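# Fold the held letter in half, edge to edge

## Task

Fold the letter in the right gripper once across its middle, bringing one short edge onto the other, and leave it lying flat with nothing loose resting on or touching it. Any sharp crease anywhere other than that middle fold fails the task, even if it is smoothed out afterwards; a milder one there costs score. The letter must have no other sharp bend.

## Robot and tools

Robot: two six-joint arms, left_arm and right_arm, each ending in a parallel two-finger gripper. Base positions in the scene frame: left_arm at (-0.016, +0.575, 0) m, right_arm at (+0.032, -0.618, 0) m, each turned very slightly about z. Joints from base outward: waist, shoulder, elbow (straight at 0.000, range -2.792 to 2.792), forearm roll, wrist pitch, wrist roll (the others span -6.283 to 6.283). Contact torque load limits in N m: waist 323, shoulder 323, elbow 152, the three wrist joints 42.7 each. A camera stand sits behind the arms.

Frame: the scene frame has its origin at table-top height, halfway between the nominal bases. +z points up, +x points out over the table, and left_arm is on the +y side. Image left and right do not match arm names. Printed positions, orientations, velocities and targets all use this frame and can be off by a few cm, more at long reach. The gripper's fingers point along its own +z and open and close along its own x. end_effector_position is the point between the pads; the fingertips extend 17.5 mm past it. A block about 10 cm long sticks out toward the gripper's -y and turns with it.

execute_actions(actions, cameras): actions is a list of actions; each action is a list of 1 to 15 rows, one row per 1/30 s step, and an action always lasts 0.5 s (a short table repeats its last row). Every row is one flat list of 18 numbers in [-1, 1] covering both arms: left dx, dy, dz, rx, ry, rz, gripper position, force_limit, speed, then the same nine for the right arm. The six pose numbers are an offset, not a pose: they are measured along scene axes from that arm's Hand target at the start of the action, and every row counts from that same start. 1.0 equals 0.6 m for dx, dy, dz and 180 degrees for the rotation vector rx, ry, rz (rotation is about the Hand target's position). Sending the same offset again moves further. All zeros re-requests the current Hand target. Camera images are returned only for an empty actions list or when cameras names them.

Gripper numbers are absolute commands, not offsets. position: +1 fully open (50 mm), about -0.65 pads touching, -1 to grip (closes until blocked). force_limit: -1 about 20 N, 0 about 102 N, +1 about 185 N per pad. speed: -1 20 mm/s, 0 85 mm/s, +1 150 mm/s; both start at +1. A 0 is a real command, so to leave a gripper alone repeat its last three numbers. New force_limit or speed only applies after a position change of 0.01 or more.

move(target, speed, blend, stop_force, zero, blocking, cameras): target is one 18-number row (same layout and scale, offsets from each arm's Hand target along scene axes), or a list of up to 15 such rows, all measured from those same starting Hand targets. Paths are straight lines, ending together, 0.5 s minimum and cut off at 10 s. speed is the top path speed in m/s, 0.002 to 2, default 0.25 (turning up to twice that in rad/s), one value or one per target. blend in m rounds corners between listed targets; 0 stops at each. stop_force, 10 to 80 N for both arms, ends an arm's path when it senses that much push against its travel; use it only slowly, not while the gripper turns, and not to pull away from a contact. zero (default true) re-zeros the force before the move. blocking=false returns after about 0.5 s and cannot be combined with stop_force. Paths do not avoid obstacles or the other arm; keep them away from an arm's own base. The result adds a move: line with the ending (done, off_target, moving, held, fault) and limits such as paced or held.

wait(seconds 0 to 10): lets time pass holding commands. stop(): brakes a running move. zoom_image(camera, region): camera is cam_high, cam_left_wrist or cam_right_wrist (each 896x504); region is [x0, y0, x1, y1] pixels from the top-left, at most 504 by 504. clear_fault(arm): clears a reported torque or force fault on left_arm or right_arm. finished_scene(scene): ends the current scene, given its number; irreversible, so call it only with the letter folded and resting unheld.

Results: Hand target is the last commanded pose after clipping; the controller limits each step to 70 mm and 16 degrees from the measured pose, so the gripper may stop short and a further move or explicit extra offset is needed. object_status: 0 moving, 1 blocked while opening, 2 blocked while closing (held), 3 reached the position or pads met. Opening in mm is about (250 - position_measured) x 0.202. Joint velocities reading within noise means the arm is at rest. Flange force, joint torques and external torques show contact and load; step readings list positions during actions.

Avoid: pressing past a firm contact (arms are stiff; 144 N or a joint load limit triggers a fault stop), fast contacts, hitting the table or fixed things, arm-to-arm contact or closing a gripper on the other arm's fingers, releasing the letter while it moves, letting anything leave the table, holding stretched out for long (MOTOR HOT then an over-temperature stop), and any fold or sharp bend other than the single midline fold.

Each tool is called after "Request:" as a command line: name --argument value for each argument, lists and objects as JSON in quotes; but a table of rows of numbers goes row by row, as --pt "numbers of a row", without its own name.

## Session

Request:
execute_actions --actions '[]'

Request:
zoom_image --camera "cam_high" --region '[380, 100, 530, 250]'

Request:
zoom_image --camera "cam_right_wrist" --region '[200, 0, 700, 340]'

Scene clock: 0.00 s.
left_arm: end_effector_position=(+0.6341, +0.5888, +0.3532) position_measured=3 object_status=3 end_effector_quat_wxyz=(+0.000, +0.700, +0.715, +0.000) | right_arm: end_effector_position=(+0.4354, -0.1832, +0.2579) position_measured=250 object_status=3 end_effector_quat_wxyz=(+0.268, -0.169, +0.891, +0.325)
Joint positions: left_arm=[-0.053 0.167 1.62 0 1.354 -0.053] | right_arm=[0.606 -0.124 2.309 1.201 0.386 -2.374]
Joint velocities: within noise
Joint torques (N m): no reading
External joint torques (N m): no reading
Flange force (N): no reading
Hand target: left_arm +0.6341, +0.5888, +0.3532; +0.000, +0.700, +0.715, +0.000 | right_arm +0.4354, -0.1832, +0.2579; +0.268, -0.169, +0.891, +0.325
Tool commands: left_gripper/position=+1.0 left_gripper/force_limit=+1.0 left_gripper/speed=+1.0 right_gripper/position=-0.654902 right_gripper/force_limit=+1.0 right_gripper/speed=+1.0

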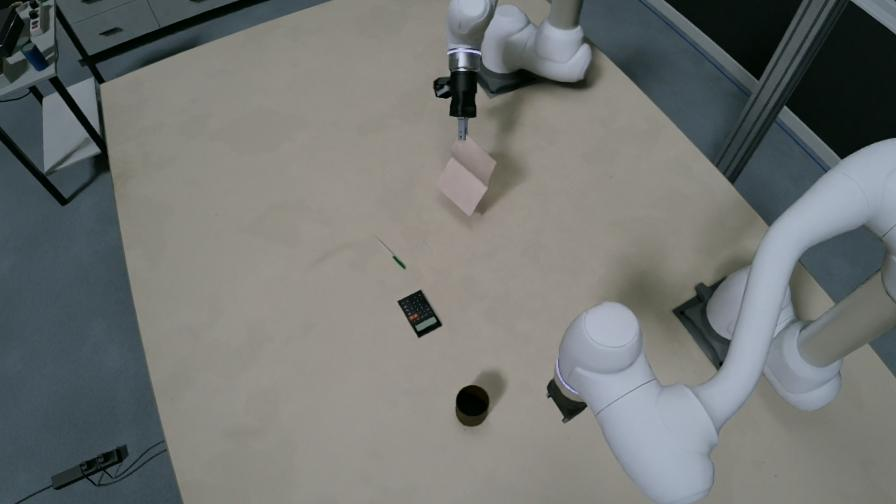

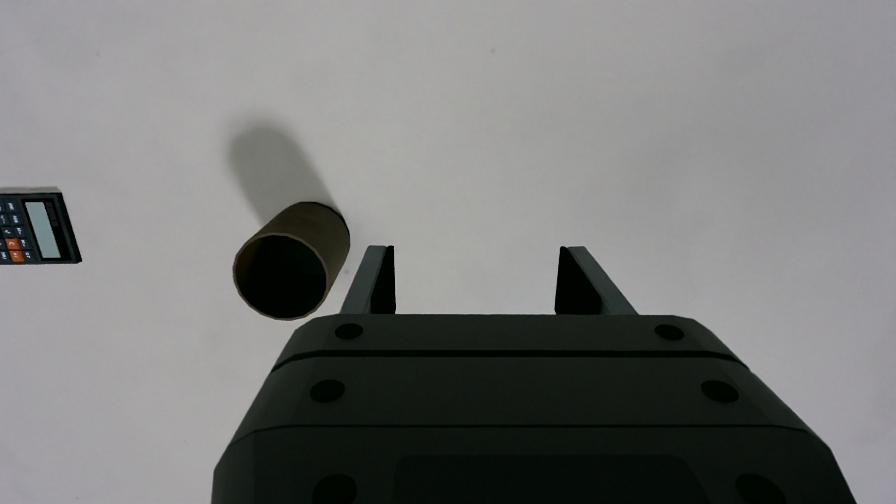

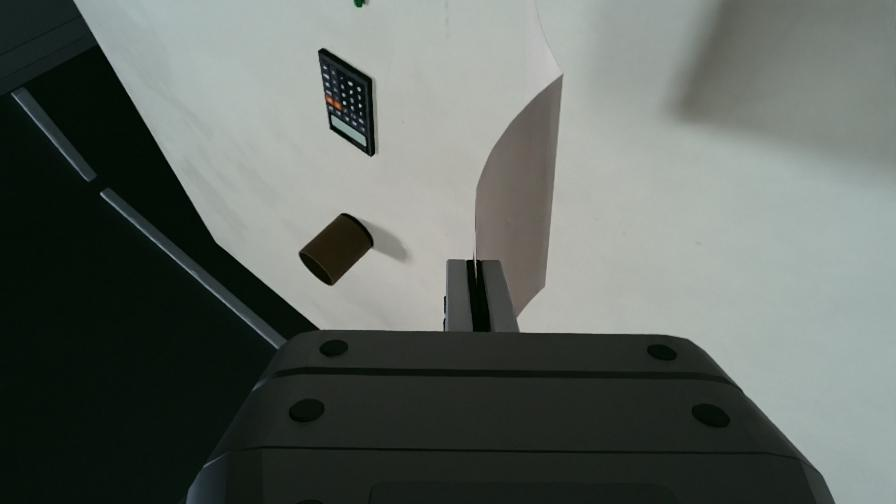

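Scaled by 3.360 from the camera's 896x504 image, which has a finer 1280x720 frame.

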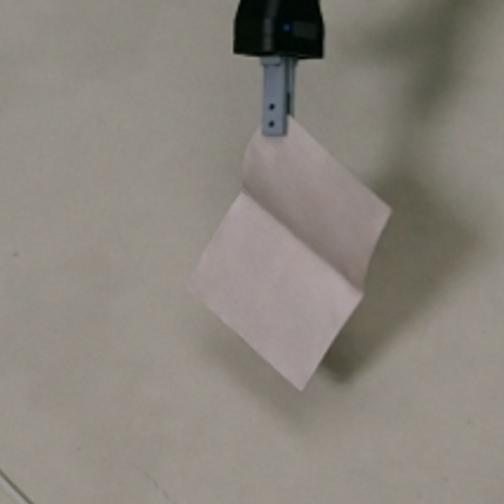

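Scaled by 1.008 from the camera's 896x504 image, which has a finer 1280x720 frame.

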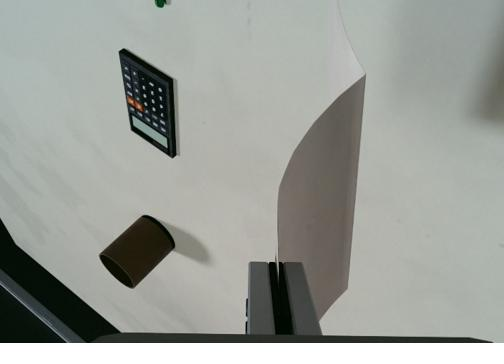

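Request:
move --pt "-0.19 -0.398 -0.122 0.2813 -0.0016 -0.4553 -0.65 -1 0.5 0.086 0.042 -0.105 0.0338 -0.0468 0.2976 -0.6549 1 1" --pt "-0.4568 -0.823 -0.3303 -0.4316 0.1001 0.7412 -0.65 -1 0.5 0.0553 -0.0173 -0.2465 0.0338 -0.0468 0.2976 -0.6549 1 1" --pt "-0.4568 -0.823 -0.3303 -0.4316 0.1001 0.7412 -0.65 -1 0.5 0.0438 -0.0395 -0.3112 0.0338 -0.0468 0.2976 -0.6549 1 1" --speed '[0.4,0.4,0.08]' --blend '[0.02,0.01,0]' --cameras '["all"]'

Request:
zoom_image --camera "cam_left_wrist" --region '[420, 30, 896, 330]'

Scene clock: 94.27 s.
left_arm: end_effector_position=(+0.3600, +0.0950, +0.1550) position_measured=249 object_status=3 end_effector_quat_wxyz=(+0.261, -0.450, +0.739, -0.428) | right_arm: end_effector_position=(+0.4617, -0.2068, +0.0712) position_measured=250 object_status=3 end_effector_quat_wxyz=(+0.164, -0.561, +0.680, +0.443)
Joint positions: left_arm=[-1.285 0.139 2.42 1.941 0.72 0.631] | right_arm=[0.296 0.431 2.184 1.206 1.096 -3.587]
Joint torques (N m): left_arm=[-1.8 -42.88 -30.53 0.39 2 0.2] | right_arm=[1.35 -65.87 -26.51 2.11 1.79 0.05]
External joint torques (N m): left_arm=[1.76 -1.18 1.16 -0.21 0.17 -0.2] | right_arm=[-1.48 -4.75 0.8 -0.03 0.29 -0.11]
Flange force (N): left_arm=[-5.1 -1.2 -0.7] | right_arm=[-1.0 8.0 -7.0]
Hand target: left_arm +0.3600, +0.0950, +0.1550; +0.261, -0.450, +0.739, -0.428 | right_arm +0.4617, -0.2069, +0.0712; +0.164, -0.561, +0.680, +0.443
Off the commanded pose: left_arm 0.000 m, 0 deg | right_arm 0.000 m, 0 deg.
move: done

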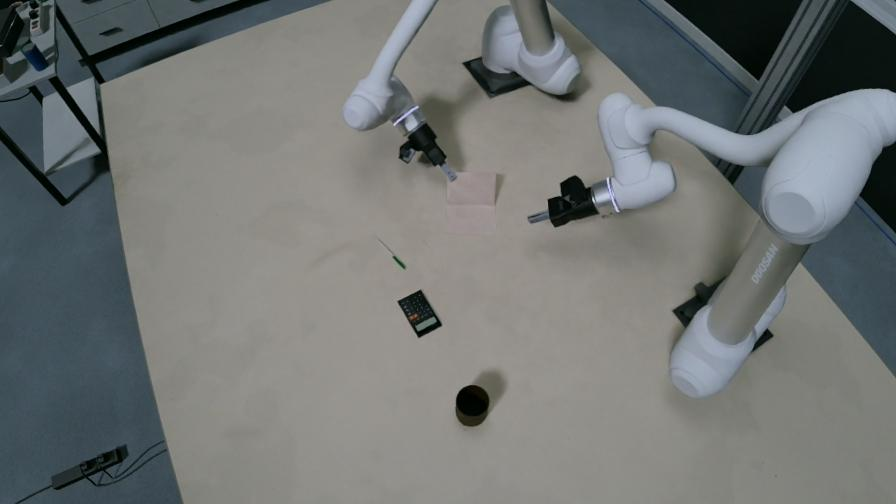

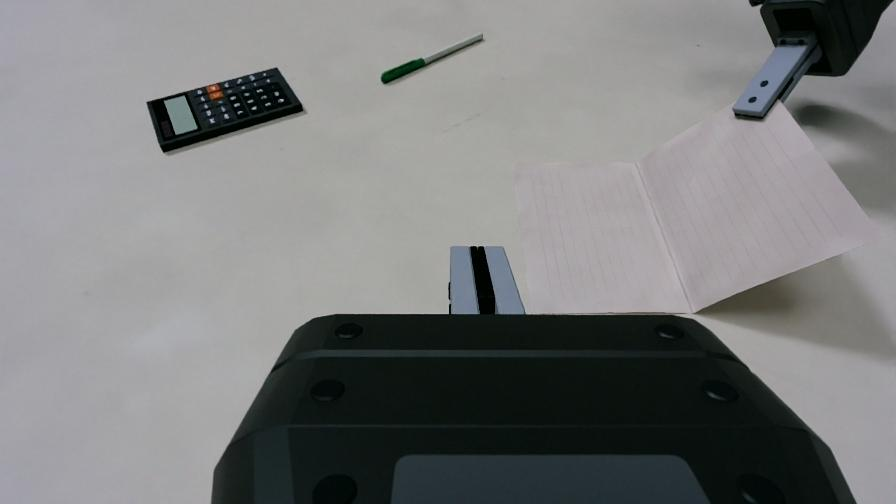

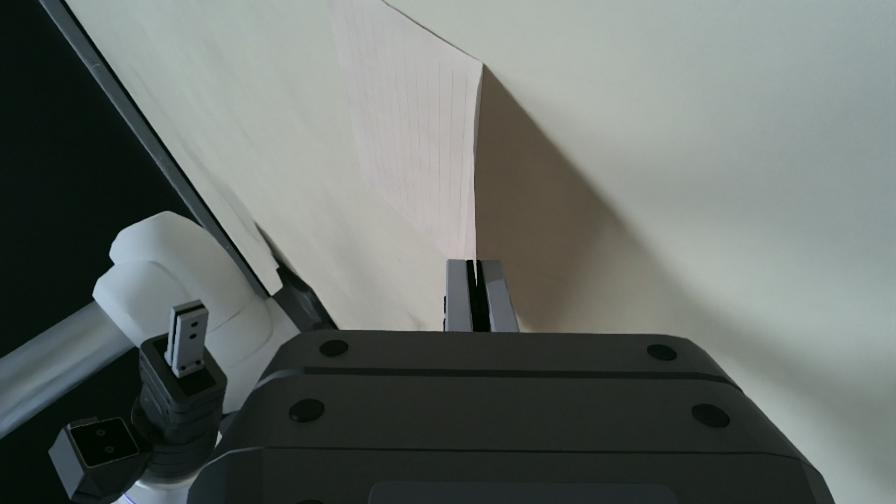

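Scaled by 1.059 from the camera's 896x504 image, which has a finer 1280x720 frame.

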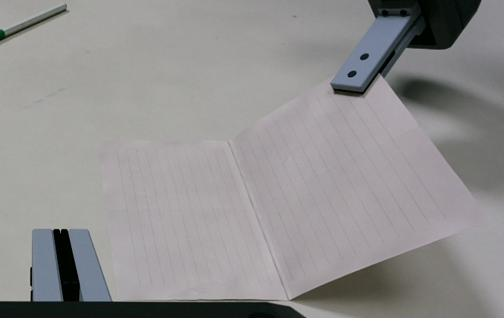

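Request:
move --pt "-0.1055 -0.1567 -0.0917 0 0 0 -0.65 -1 0.5 0.0235 0.0455 0.0353 -0.1012 0.0523 0 -0.6549 1 1" --pt "-0.1055 -0.1567 -0.0917 0 0 0 -0.65 -1 0.5 0.0501 0.0971 0.0472 -0.2025 0.1045 0 -0.6549 1 1" --pt "-0.1055 -0.1567 -0.0917 0 0 0 -0.65 -1 0.5 0.0707 0.1369 0.0417 -0.2889 0.1492 0 -0.6549 1 1" --pt "-0.1055 -0.1567 -0.0917 0 0 0 -0.65 -1 0.5 0.0887 0.1719 0.0253 -0.3753 0.1938 0 -0.6549 1 1" --pt "-0.1055 -0.1567 -0.0917 0 0 0 -0.65 -1 0.5 0.106 0.2052 -0.0045 -0.4494 0.2321 0 -0.6549 1 1" --pt "-0.1055 -0.1567 -0.0917 0 0 0 -0.65 -1 0.5 0.1237 0.2396 -0.0687 -0.4741 0.2448 0 -0.6549 1 1" --speed '[0.2,0.2,0.2,0.2,0.2,0.1]' --blend '[0.01,0.01,0.01,0.01,0.01,0]' --cameras '["cam_high","cam_left_wrist"]'

Request:
zoom_image --camera "cam_left_wrist" --region '[300, 20, 640, 320]'

Scene clock: 161.70 s.
left_arm: end_effector_position=(+0.2967, +0.0009, +0.1000) position_measured=249 object_status=3 end_effector_quat_wxyz=(+0.261, -0.450, +0.739, -0.428) | right_arm: end_effector_position=(+0.5359, -0.0631, +0.0300) position_measured=250 object_status=3 end_effector_quat_wxyz=(-0.493, -0.332, +0.803, +0.038)
Joint positions: left_arm=[-1.475 0.334 2.319 1.836 0.841 0.548] | right_arm=[0.686 0.98 1.199 0.327 1.949 -1.728]
Joint torques (N m): left_arm=[-1.47 -59.3 -26.73 0.68 2.14 0.21] | right_arm=[1.67 -115.53 -35.73 4.23 2.24 0.18]
External joint torques (N m): left_arm=[1.54 -1.32 0.97 -0.18 0.16 -0.21] | right_arm=[-1.16 -8.32 1.11 -0.11 0.28 -0.13]
Flange force (N): left_arm=[-4.2 -1.8 -0.6] | right_arm=[15.6 0.0 7.1]
Hand target: left_arm +0.2967, +0.0009, +0.1000; +0.261, -0.450, +0.739, -0.428 | right_arm +0.5359, -0.0631, +0.0299; -0.493, -0.332, +0.803, +0.038
Off the commanded pose: left_arm 0.000 m, 0 deg | right_arm 0.000 m, 0 deg.
move: done
Images, in order (width x height): cam_high 896x504, cam_left_wrist 896x504.

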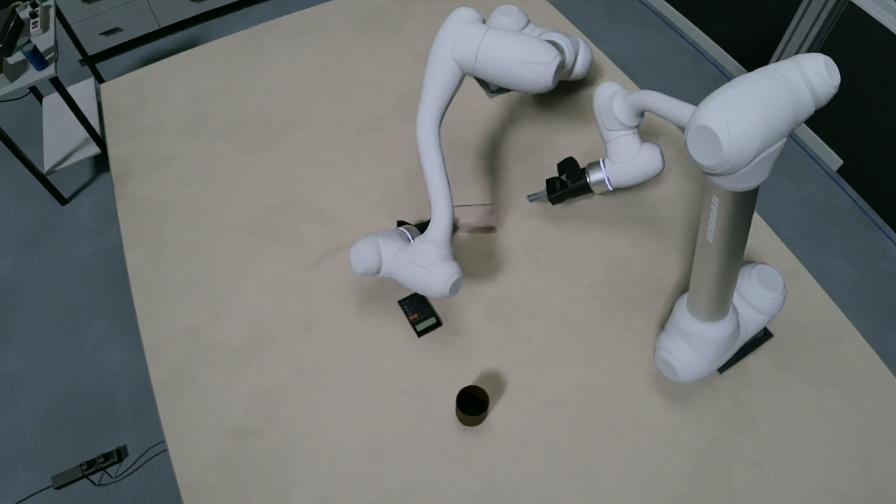

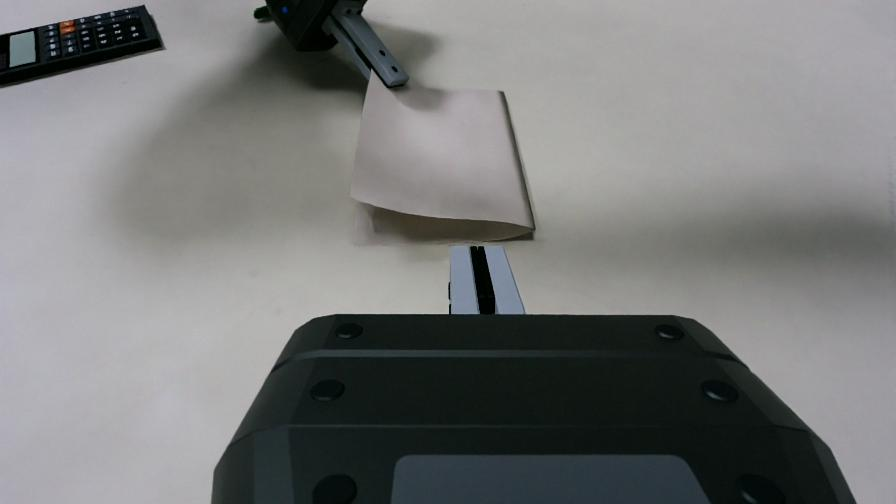

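Scaled by 1.482 from the camera's 896x504 image, which has a finer 1280x720 frame.

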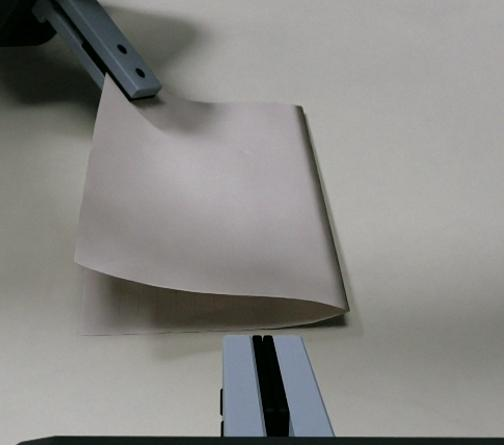

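Request:
move --pt "0.1252 -0.131 -0.11 0 0 0 -0.65 -1 0.5 0 0 0 0 0 0.0139 -0.6549 1 1" --pt "0.1252 -0.131 -0.133 0 0 0 -0.65 -1 0.5 0 0 0 0 0 0.0139 -0.6549 1 1" --pt "0.1632 -0.1482 -0.11 0 0 0 -0.65 -1 0.5 0 0 0 0 0 0.0139 -0.6549 1 1" --pt "0.1632 -0.1482 -0.133 0 0 0 -0.65 -1 0.5 0 0 0 0 0 0.0139 -0.6549 1 1" --pt "0.2012 -0.1652 -0.11 0 0 0 -0.65 -1 0.5 0 0 0 0 0 0.0139 -0.6549 1 1" --pt "0.2012 -0.1652 -0.133 0 0 0 -0.65 -1 0.5 0 0 0 0 0 0.0139 -0.6549 1 1" --pt "0.2392 -0.1823 -0.11 0 0 0 -0.65 -1 0.5 0 0 0 0 0 0.0139 -0.6549 1 1" --pt "0.2392 -0.1823 -0.133 0 0 0 -0.65 -1 0.5 0 0 0 0 0 0.0139 -0.6549 1 1" --pt "0.2772 -0.1993 -0.11 0 0 0 -0.65 -1 0.5 0 0 0 0 0 0.0139 -0.6549 1 1" --pt "0.2772 -0.1993 -0.133 0 0 0 -0.65 -1 0.5 0 0 0 0 0 0.0139 -0.6549 1 1" --pt "0.3107 -0.2143 -0.11 0 0 0 -0.65 -1 0.5 0 0 0 0 0 0.0139 -0.6549 1 1" --pt "0.3107 -0.2143 -0.133 0 0 0 -0.65 -1 0.5 0 0 0 0 0 0.0139 -0.6549 1 1" --speed '[0.15,0.03,0.1,0.03,0.1,0.03,0.1,0.03,0.1,0.03,0.1,0.03]' --blend '[0.004,0,0.004,0,0.004,0,0.004,0,0.004,0,0.004,0]' --cameras '["cam_high","cam_left_wrist"]'

Request:
zoom_image --camera "cam_high" --region '[430, 170, 550, 260]'

Scene clock: 215.17 s.
left_arm: end_effector_position=(+0.4832, -0.1277, +0.0204) position_measured=249 object_status=3 end_effector_quat_wxyz=(+0.261, -0.450, +0.739, -0.428) | right_arm: end_effector_position=(+0.5359, -0.0631, +0.0300) position_measured=250 object_status=3 end_effector_quat_wxyz=(-0.493, -0.350, +0.796, +0.027)
Joint positions: left_arm=[-1.207 0.639 1.983 2.092 0.71 0.518] | right_arm=[0.697 0.986 1.187 0.299 1.963 -1.753]
Joint torques (N m): left_arm=[-0.2 -71.44 -21.01 -1.28 -1.9 0.22] | right_arm=[1.09 -117.19 -35.61 4.23 2.25 0.16]
External joint torques (N m): left_arm=[-0.01 -19.42 -6.16 1.09 4.24 -0.21] | right_arm=[-0.47 -6.73 1.02 -0.12 0.28 -0.1]
Flange force (N): left_arm=[-4.6 -17.6 -18.4] | right_arm=[12.7 0.8 6.3]
Hand target: left_arm +0.4831, -0.1276, +0.0202; +0.261, -0.450, +0.739, -0.428 | right_arm +0.5359, -0.0631, +0.0299; -0.493, -0.350, +0.796, +0.027
Off the commanded pose: left_arm 0.000 m, 0 deg | right_arm 0.000 m, 0 deg.
move: done
Images, in order (width x height): cam_high 896x504, cam_left_wrist 896x504.

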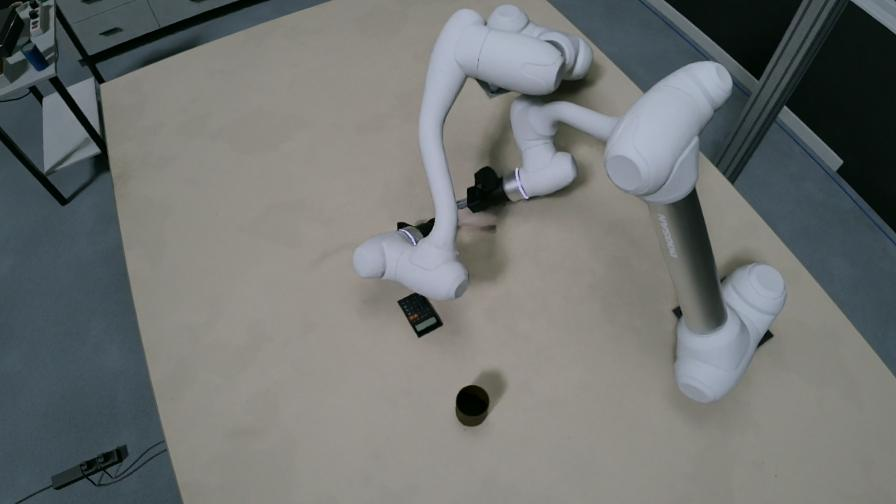

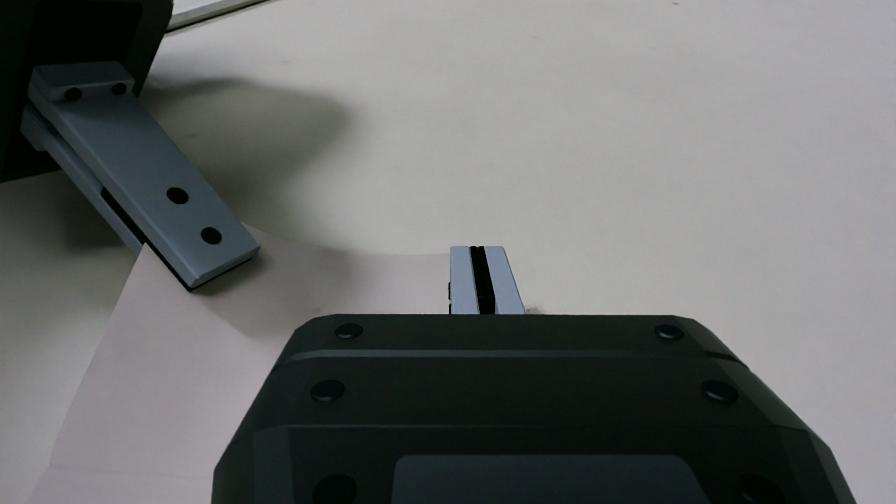

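Scaled by 4.200 from the camera's 896x504 image, which has a finer 1280x720 frame.

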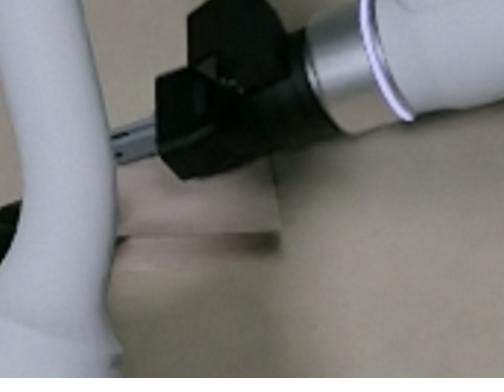

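Request:
move --pt "-0.045 0.055 0.058 0 0 0 -0.65 -1 0.5 0 0 0 0 0 0 -0.6549 1 1" --pt "-0.0962 0.1072 0.036 0 0 0 -0.65 -1 0.5 0 0 0 0 0 0 -0.6549 1 1" --pt "-0.0962 0.1072 0 0 0 0 -0.65 -1 0.5 0 0 0 0 0 0 -0.6549 1 1" --pt "-0.0962 0.1072 0 0 0 0 -0.65 -1 0.5 0 0 0 0 0 0 -0.42 -1 -1" --pt "-0.0962 0.1072 0 0 0 0 -0.65 -1 0.5 0.067 0.0251 0.0427 0 0 0 -0.42 -1 -1" --pt "-0.0962 0.1072 0.03 0 0 0 -0.65 -1 0.5 0.075 0.035 0.08 0 0 0 -0.42 -1 -1" --pt "-0.13 0.125 0.12 0 0 0 -0.65 -1 0.5 0.09 0.05 0.15 0 0 0 -0.42 -1 -1" --speed '[0.12,0.12,0.03,0.1,0.05,0.06,0.15]' --blend '[0.01,0.005,0,0,0.005,0.01,0]' --cameras '["cam_high","cam_left_wrist"]'

Request:
zoom_image --camera "cam_high" --region '[430, 180, 530, 255]'

Scene clock: 241.43 s.
left_arm: end_effector_position=(+0.4051, -0.0526, +0.0920) position_measured=249 object_status=3 end_effector_quat_wxyz=(+0.261, -0.450, +0.739, -0.428) | right_arm: end_effector_position=(+0.5899, -0.0331, +0.1201) position_measured=215 object_status=3 end_effector_quat_wxyz=(-0.493, -0.350, +0.796, +0.027)
Joint positions: left_arm=[-1.288 0.432 2.168 1.979 0.736 0.576] | right_arm=[0.687 1.003 0.966 0.323 2.159 -1.693]
Joint torques (N m): left_arm=[-1.57 -70.78 -29 0.3 2.07 0.12] | right_arm=[1.23 -121.42 -39.73 4.65 2.14 0.23]
External joint torques (N m): left_arm=[1.94 -1.76 1.08 -0.24 0.2 -0.12] | right_arm=[-0.74 -8.3 0.84 -0.09 0.35 -0.17]
Flange force (N): left_arm=[-4.6 -1.9 -2.0] | right_arm=[15.4 0.0 10.7]
Hand target: left_arm +0.4051, -0.0526, +0.0922; +0.261, -0.450, +0.739, -0.428 | right_arm +0.5899, -0.0331, +0.1199; -0.493, -0.350, +0.796, +0.027
Off the commanded pose: left_arm 0.000 m, 0 deg | right_arm 0.000 m, 0 deg.
move: done
Images, in order (width x height): cam_high 896x504, cam_left_wrist 896x504.

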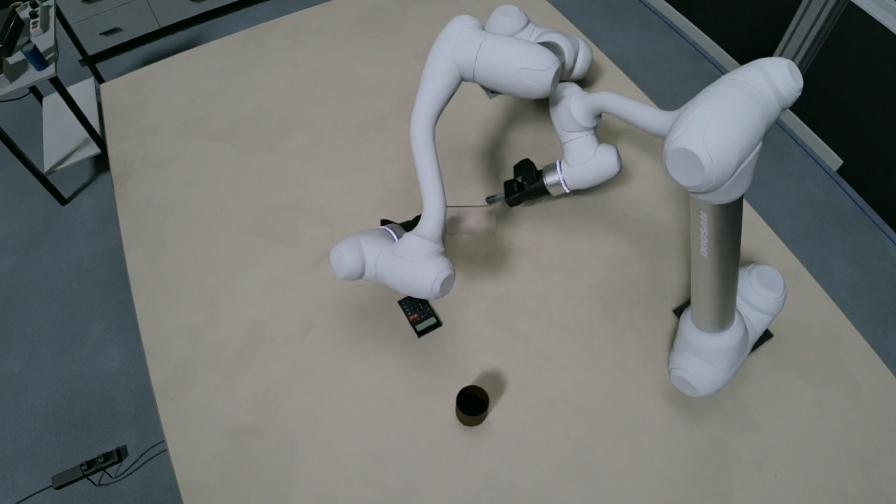

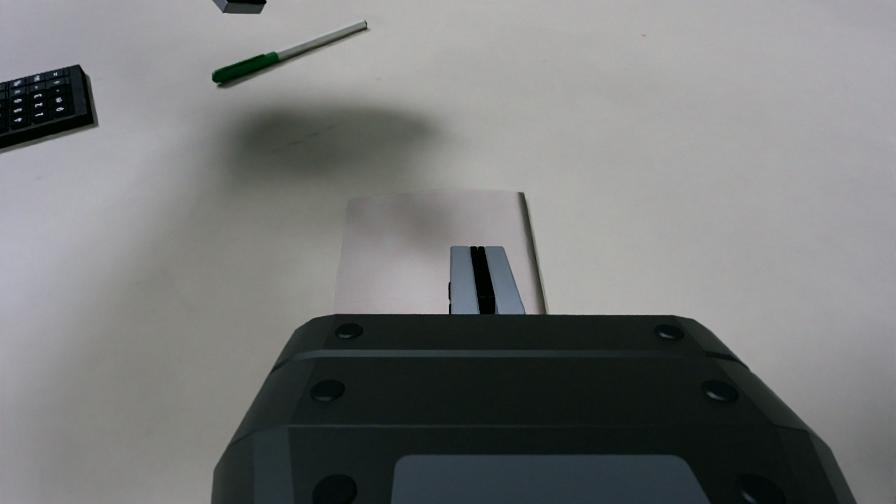

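Scaled by 5.040 from the camera's 896x504 image, which has a finer 1280x720 frame.

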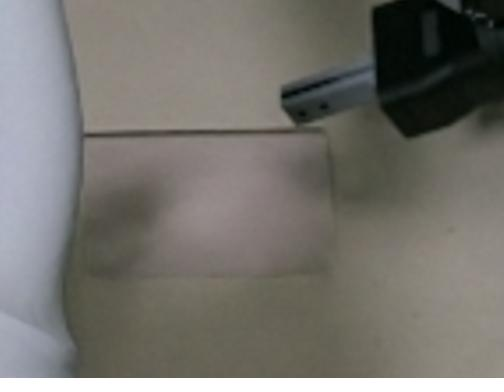

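Request:
move --target '[-0.15,0.09,0.03,0,0,0,-0.65,-1,0.5,0,0,0,0,0,0,-0.42,-1,-1]' --speed 0.25 --cameras '["cam_left_wrist"]'

Request:
zoom_image --camera "cam_left_wrist" --region '[320, 50, 600, 260]'

Scene clock: 258.97 s.
left_arm: end_effector_position=(+0.3151, +0.0014, +0.1101) position_measured=249 object_status=3 end_effector_quat_wxyz=(+0.261, -0.450, +0.739, -0.428) | right_arm: end_effector_position=(+0.5899, -0.0331, +0.1199) position_measured=215 object_status=3 end_effector_quat_wxyz=(-0.493, -0.350, +0.796, +0.027)
Joint positions: left_arm=[-1.436 0.319 2.309 1.851 0.816 0.576] | right_arm=[0.687 1.004 0.966 0.323 2.159 -1.693]
Joint torques (N m): left_arm=[-1.71 -59.29 -27.81 0.67 2.06 0.19] | right_arm=[1.13 -121.54 -39.69 4.7 2.25 0.21]
External joint torques (N m): left_arm=[1.79 -0.79 1.02 -0.21 0.2 -0.19] | right_arm=[-0.9 -7.86 0.89 -0.16 0.24 -0.15]
Flange force (N): left_arm=[-4.1 -1.1 0.3] | right_arm=[14.8 -0.3 10.6]
Hand target: left_arm +0.3151, +0.0014, +0.1102; +0.261, -0.450, +0.739, -0.428 | right_arm +0.5899, -0.0331, +0.1199; -0.493, -0.350, +0.796, +0.027
Off the commanded pose: left_arm 0.000 m, 0 deg | right_arm 0.000 m, 0 deg.
move: done
Images, in order (width x height): cam_left_wrist 896x504.

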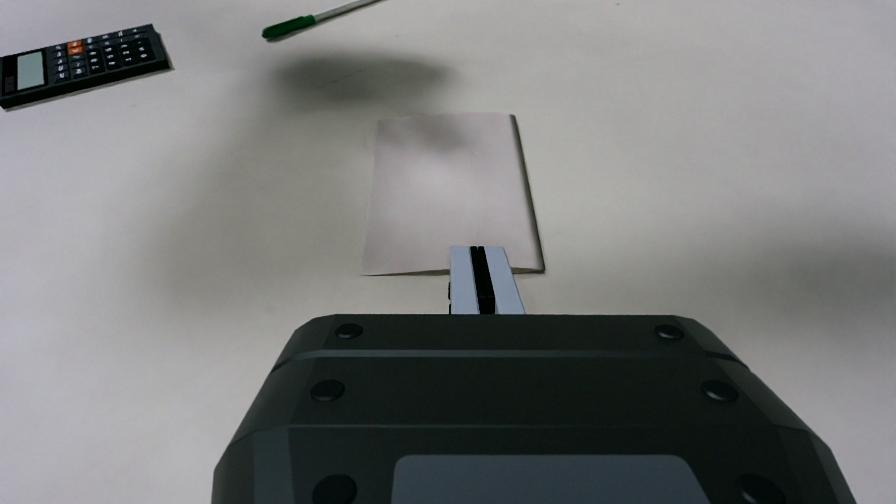

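Scaled by 1.800 from the camera's 896x504 image, which has a finer 1280x720 frame.

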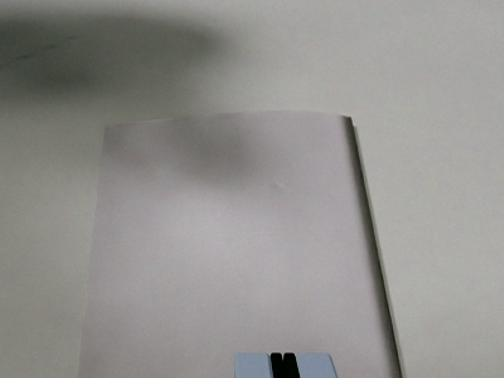

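Folded flat with aligned edges and a small gap, like scene 1's accepted result.

Request:
finished_scene --scene 2

The scene is finished: the task was done.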